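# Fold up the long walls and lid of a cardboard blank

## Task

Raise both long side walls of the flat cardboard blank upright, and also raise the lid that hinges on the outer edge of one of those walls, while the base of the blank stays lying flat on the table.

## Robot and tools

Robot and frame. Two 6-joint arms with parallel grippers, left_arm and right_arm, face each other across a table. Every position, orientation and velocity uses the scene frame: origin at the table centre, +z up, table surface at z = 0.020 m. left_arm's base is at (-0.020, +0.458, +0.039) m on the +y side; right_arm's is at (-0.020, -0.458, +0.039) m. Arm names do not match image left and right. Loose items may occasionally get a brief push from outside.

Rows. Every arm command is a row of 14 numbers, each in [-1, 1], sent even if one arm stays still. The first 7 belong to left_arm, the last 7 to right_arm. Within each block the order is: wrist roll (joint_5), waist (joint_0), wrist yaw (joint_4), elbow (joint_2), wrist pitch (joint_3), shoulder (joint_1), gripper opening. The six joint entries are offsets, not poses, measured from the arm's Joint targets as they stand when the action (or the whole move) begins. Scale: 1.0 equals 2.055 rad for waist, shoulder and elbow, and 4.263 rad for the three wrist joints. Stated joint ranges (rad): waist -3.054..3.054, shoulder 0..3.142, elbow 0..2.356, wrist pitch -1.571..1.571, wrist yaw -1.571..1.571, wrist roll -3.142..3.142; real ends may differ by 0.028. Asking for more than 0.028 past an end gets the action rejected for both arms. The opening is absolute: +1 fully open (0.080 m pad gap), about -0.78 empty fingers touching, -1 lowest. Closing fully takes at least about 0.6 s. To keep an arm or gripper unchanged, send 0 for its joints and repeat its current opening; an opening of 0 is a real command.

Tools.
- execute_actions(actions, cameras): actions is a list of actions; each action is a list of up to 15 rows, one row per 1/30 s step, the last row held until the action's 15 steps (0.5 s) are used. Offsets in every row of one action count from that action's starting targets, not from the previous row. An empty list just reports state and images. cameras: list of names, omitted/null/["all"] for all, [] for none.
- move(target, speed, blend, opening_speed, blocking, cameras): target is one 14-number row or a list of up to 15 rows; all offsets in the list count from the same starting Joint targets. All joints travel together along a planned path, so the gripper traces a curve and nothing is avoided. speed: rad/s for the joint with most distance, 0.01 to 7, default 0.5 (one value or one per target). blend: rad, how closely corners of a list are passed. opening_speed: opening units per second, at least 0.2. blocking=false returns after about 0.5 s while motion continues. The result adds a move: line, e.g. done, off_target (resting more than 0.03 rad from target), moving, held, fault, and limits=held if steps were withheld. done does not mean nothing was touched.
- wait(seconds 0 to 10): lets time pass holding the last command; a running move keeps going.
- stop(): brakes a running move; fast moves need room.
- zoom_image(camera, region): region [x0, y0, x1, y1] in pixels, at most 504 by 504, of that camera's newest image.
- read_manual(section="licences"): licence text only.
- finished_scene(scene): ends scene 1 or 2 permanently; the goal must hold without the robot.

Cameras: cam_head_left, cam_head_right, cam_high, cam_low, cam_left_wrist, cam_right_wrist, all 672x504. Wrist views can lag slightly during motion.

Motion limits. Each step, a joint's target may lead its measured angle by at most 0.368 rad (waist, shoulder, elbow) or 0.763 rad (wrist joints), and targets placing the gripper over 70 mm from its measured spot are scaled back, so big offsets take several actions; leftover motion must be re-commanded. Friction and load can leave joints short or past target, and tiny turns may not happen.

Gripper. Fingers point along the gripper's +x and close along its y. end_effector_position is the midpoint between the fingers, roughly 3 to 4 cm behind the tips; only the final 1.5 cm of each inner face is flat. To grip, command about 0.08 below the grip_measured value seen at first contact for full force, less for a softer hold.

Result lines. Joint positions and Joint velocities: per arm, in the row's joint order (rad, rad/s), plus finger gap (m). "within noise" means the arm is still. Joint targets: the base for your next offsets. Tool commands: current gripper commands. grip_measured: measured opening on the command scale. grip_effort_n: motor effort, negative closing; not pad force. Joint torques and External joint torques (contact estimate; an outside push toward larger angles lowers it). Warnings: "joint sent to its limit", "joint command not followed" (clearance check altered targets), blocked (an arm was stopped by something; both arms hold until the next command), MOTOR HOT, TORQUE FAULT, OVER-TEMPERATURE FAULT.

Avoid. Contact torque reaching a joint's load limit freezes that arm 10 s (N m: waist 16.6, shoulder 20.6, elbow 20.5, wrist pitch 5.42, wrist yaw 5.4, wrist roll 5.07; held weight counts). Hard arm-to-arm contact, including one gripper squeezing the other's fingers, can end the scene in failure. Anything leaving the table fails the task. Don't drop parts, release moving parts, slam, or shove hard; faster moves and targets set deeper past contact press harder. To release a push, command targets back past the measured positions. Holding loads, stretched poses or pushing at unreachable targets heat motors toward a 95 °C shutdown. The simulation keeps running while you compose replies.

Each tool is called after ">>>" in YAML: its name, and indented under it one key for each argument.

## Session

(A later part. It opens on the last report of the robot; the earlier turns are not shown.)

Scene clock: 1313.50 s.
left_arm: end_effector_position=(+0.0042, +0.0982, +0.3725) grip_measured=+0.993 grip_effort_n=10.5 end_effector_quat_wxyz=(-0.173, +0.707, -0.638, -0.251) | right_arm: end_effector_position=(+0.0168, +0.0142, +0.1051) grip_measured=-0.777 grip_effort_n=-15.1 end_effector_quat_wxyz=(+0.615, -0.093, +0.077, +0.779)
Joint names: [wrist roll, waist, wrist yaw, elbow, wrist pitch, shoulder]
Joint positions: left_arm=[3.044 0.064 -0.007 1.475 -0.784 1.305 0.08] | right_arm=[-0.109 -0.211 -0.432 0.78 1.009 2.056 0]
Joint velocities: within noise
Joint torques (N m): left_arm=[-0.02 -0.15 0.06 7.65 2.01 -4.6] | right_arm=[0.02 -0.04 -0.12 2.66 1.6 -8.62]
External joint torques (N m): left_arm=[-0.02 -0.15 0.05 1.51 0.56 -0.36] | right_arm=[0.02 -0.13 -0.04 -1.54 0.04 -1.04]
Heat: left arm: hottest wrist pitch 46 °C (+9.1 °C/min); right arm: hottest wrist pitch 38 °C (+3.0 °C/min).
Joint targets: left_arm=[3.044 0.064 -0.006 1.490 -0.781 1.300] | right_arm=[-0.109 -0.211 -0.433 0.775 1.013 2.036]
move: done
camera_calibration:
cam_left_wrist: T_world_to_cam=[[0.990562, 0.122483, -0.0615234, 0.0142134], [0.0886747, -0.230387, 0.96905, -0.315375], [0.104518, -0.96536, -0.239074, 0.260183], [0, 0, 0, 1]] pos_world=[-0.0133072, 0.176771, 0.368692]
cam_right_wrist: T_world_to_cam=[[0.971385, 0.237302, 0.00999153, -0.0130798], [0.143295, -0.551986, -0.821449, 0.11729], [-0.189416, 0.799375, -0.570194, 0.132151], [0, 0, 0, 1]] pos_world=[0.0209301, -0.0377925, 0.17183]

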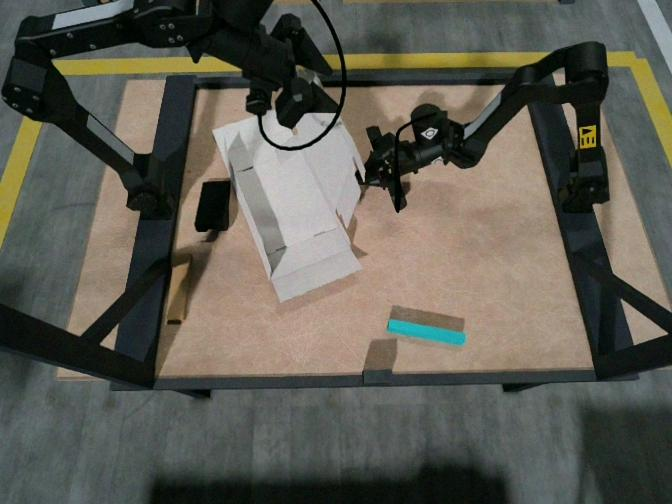

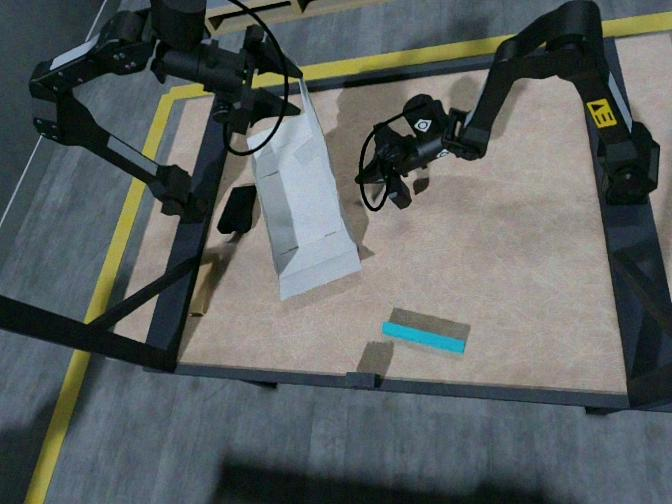

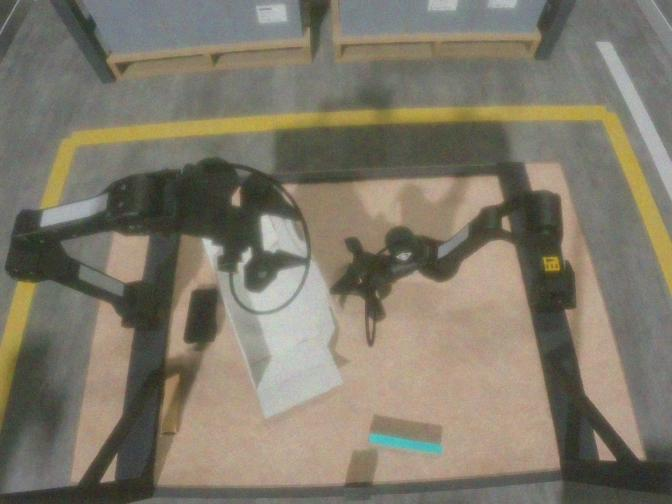

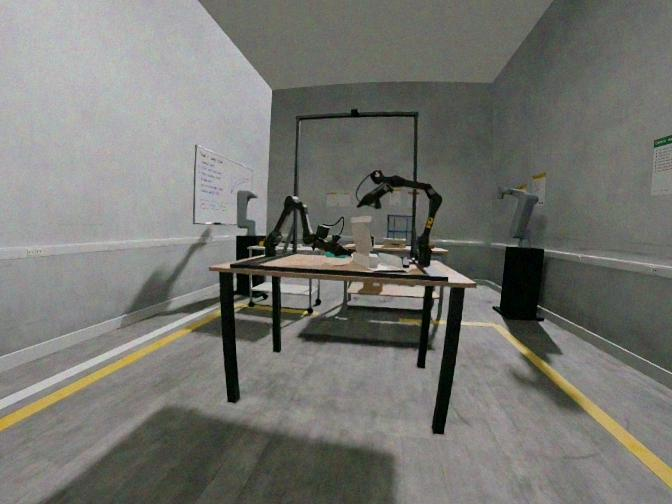

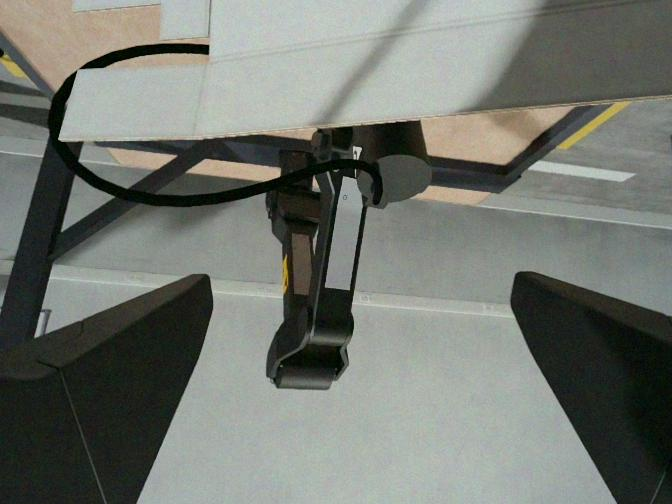

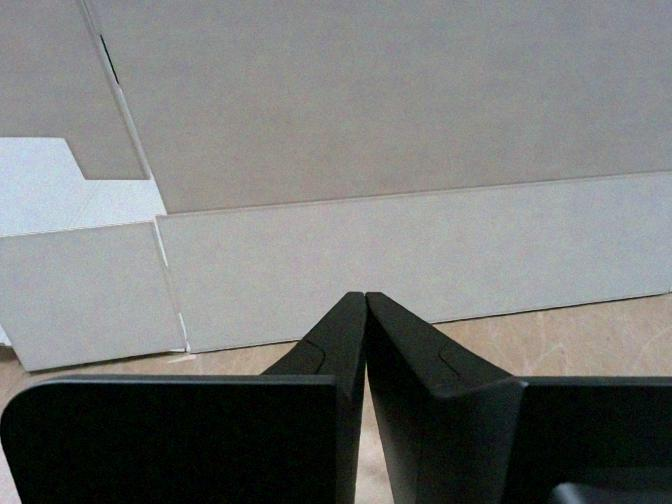

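>>> move:
  target:
    - [0,0,0,0,0,0,1,0,0,0,0,0,-0.15,-0.78]
    - [0,0.45,0,0,0,0,1,0,-0.45,0,0,0,-0.15,-0.78]
  speed: 0.8

>>> zoom_image:
  camera: "cam_head_left"
  region: [190, 40, 400, 310]

>>> zoom_image:
  camera: "cam_head_right"
  region: [220, 40, 420, 310]

>>> zoom_image:
  camera: "cam_low"
  region: [330, 205, 420, 285]

Scene clock: 1332.53 s.
left_arm: end_effector_position=(+0.2809, +0.2596, +0.3725) grip_measured=+0.993 grip_effort_n=10.0 end_effector_quat_wxyz=(-0.043, +0.917, -0.257, -0.302) | right_arm: end_effector_position=(+0.3684, -0.2075, +0.2446) grip_measured=-0.777 grip_effort_n=-15.1 end_effector_quat_wxyz=(+0.906, -0.049, -0.045, +0.418)
Joint names: [wrist roll, waist, wrist yaw, elbow, wrist pitch, shoulder]
Joint positions: left_arm=[3.044 0.986 -0.007 1.475 -0.784 1.305 0.08] | right_arm=[-0.109 -1.136 -0.432 0.775 1.01 1.741 0]
Joint velocities: within noise
Joint torques (N m): left_arm=[0.02 0.32 0.04 7.58 2.03 -4.33] | right_arm=[0.03 -0.07 -0.03 4.23 1.47 -7.1]
External joint torques (N m): left_arm=[0.03 0.31 0.04 1.49 0.57 -0.19] | right_arm=[0.02 -0.06 -0.04 -1.15 -0.05 -0.49]
Heat: left arm: hottest wrist pitch 46 °C (+5.0 °C/min); right arm: hottest wrist pitch 40 °C (+3.0 °C/min).
Joint targets: left_arm=[3.044 0.988 -0.006 1.490 -0.781 1.300] | right_arm=[-0.109 -1.136 -0.433 0.775 1.013 1.728]
move: done
camera_calibration:
cam_left_wrist: T_world_to_cam=[[0.501179, 0.86314, -0.0617178, -0.334471], [0.237228, -0.0684558, 0.969039, -0.38647], [0.832191, -0.500303, -0.23907, 0.0620306], [0, 0, 0, 1]] pos_world=[0.20769, 0.293274, 0.368692]
cam_right_wrist: T_world_to_cam=[[0.752693, -0.642582, 0.143326, -0.438047], [-0.103263, -0.330229, -0.938235, 0.224558], [0.650223, 0.691402, -0.314916, 0.0613838], [0, 0, 0, 1]] pos_world=[0.31299, -0.249766, 0.292802]

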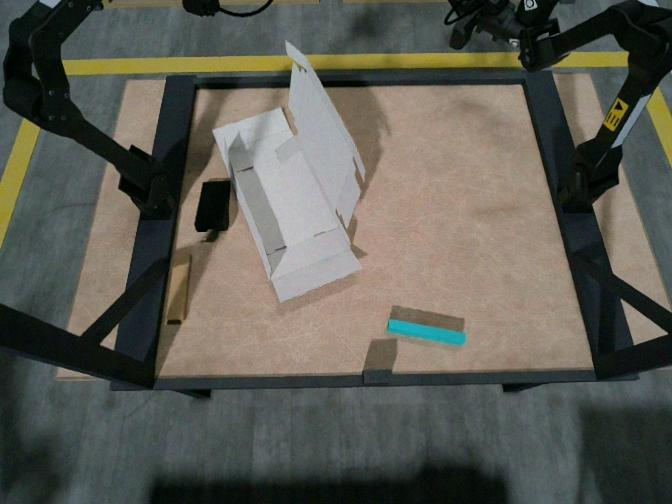

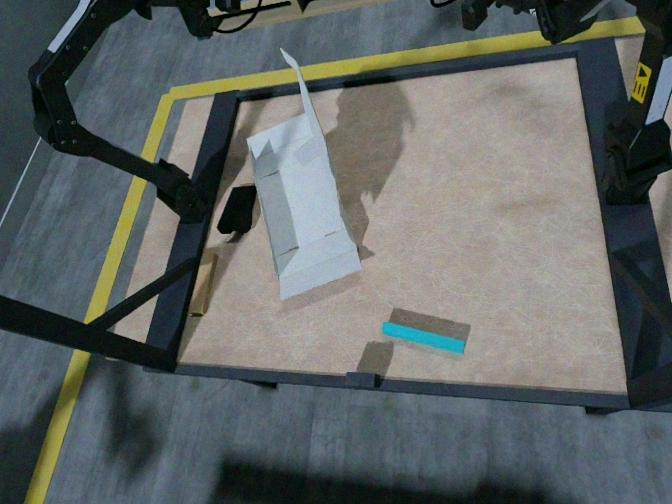

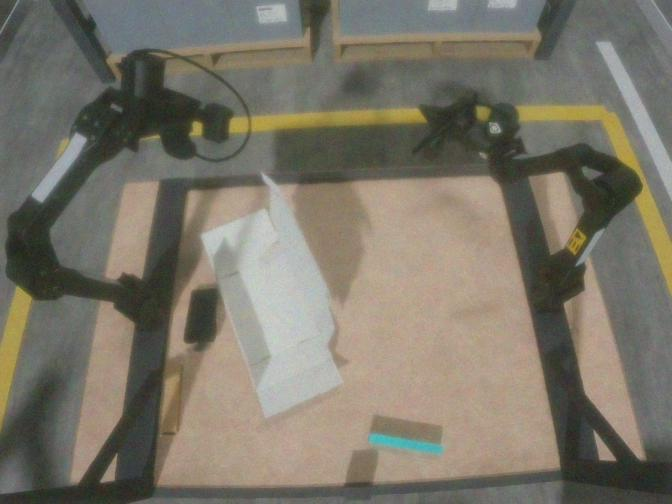

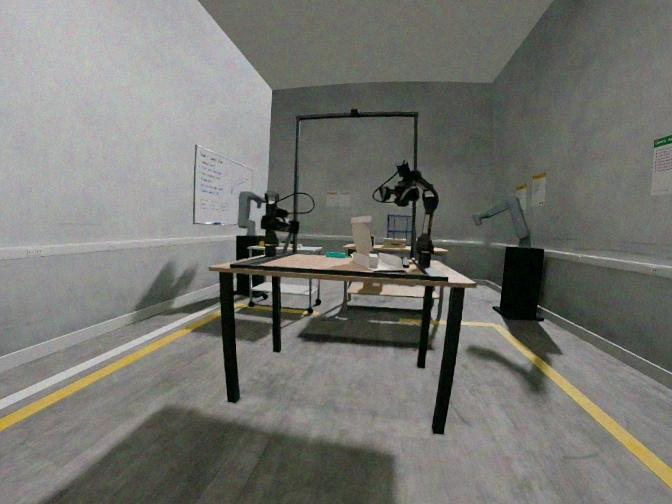

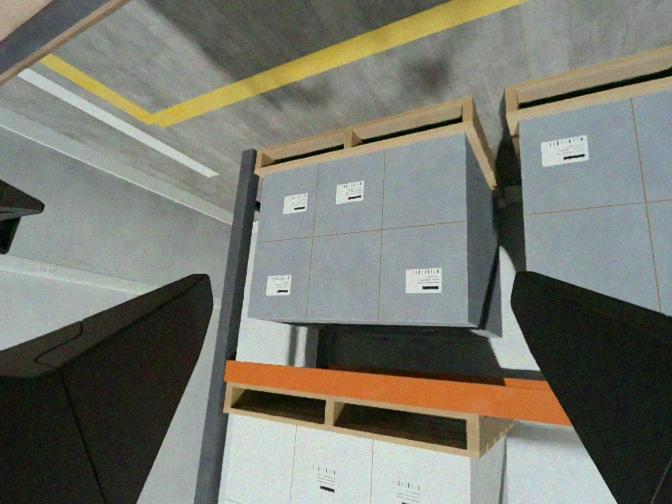

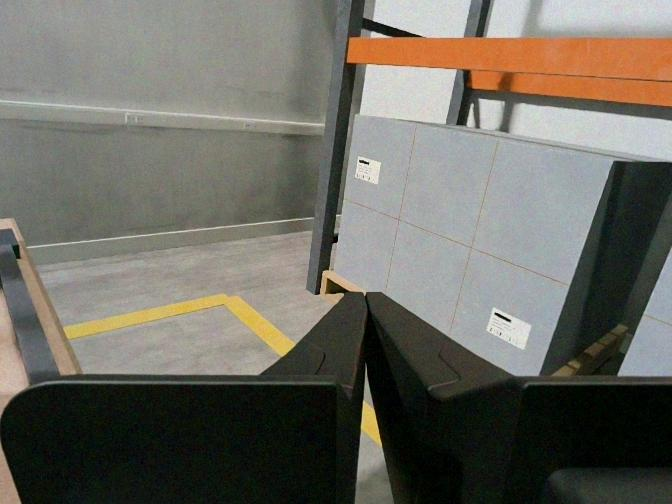

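Scaled by 1.867 from the camera's 672x504 image, which has a finer 960x720 frame.

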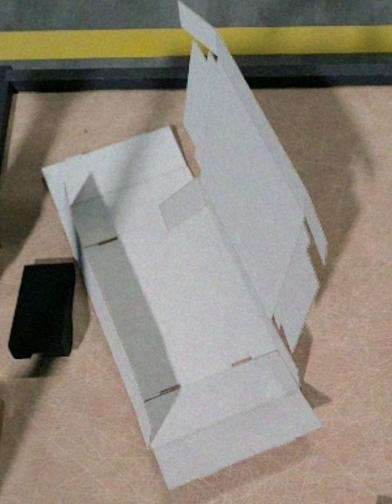

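Scaled by 1.867 from the camera's 672x504 image, which has a finer 960x720 frame.

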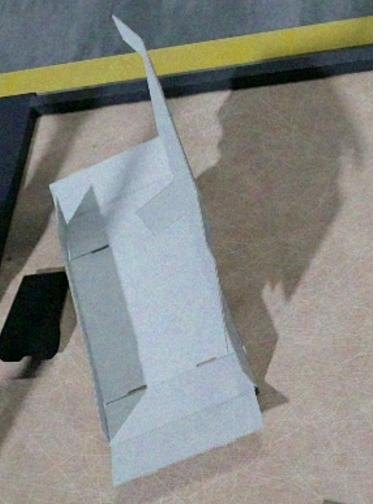

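Scaled by 5.600 from the camera's 672x504 image, which has a finer 960x720 frame.

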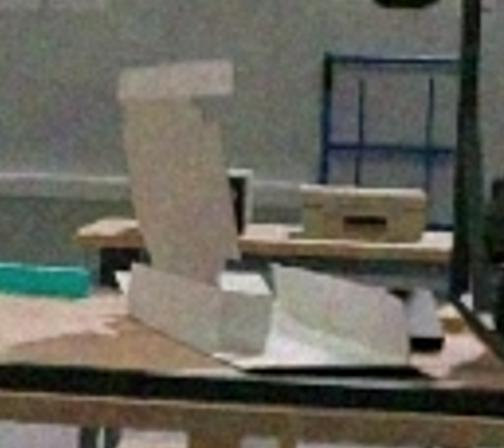

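>>> finished_scene:
  scene: 1

The scene is finished: the task was done.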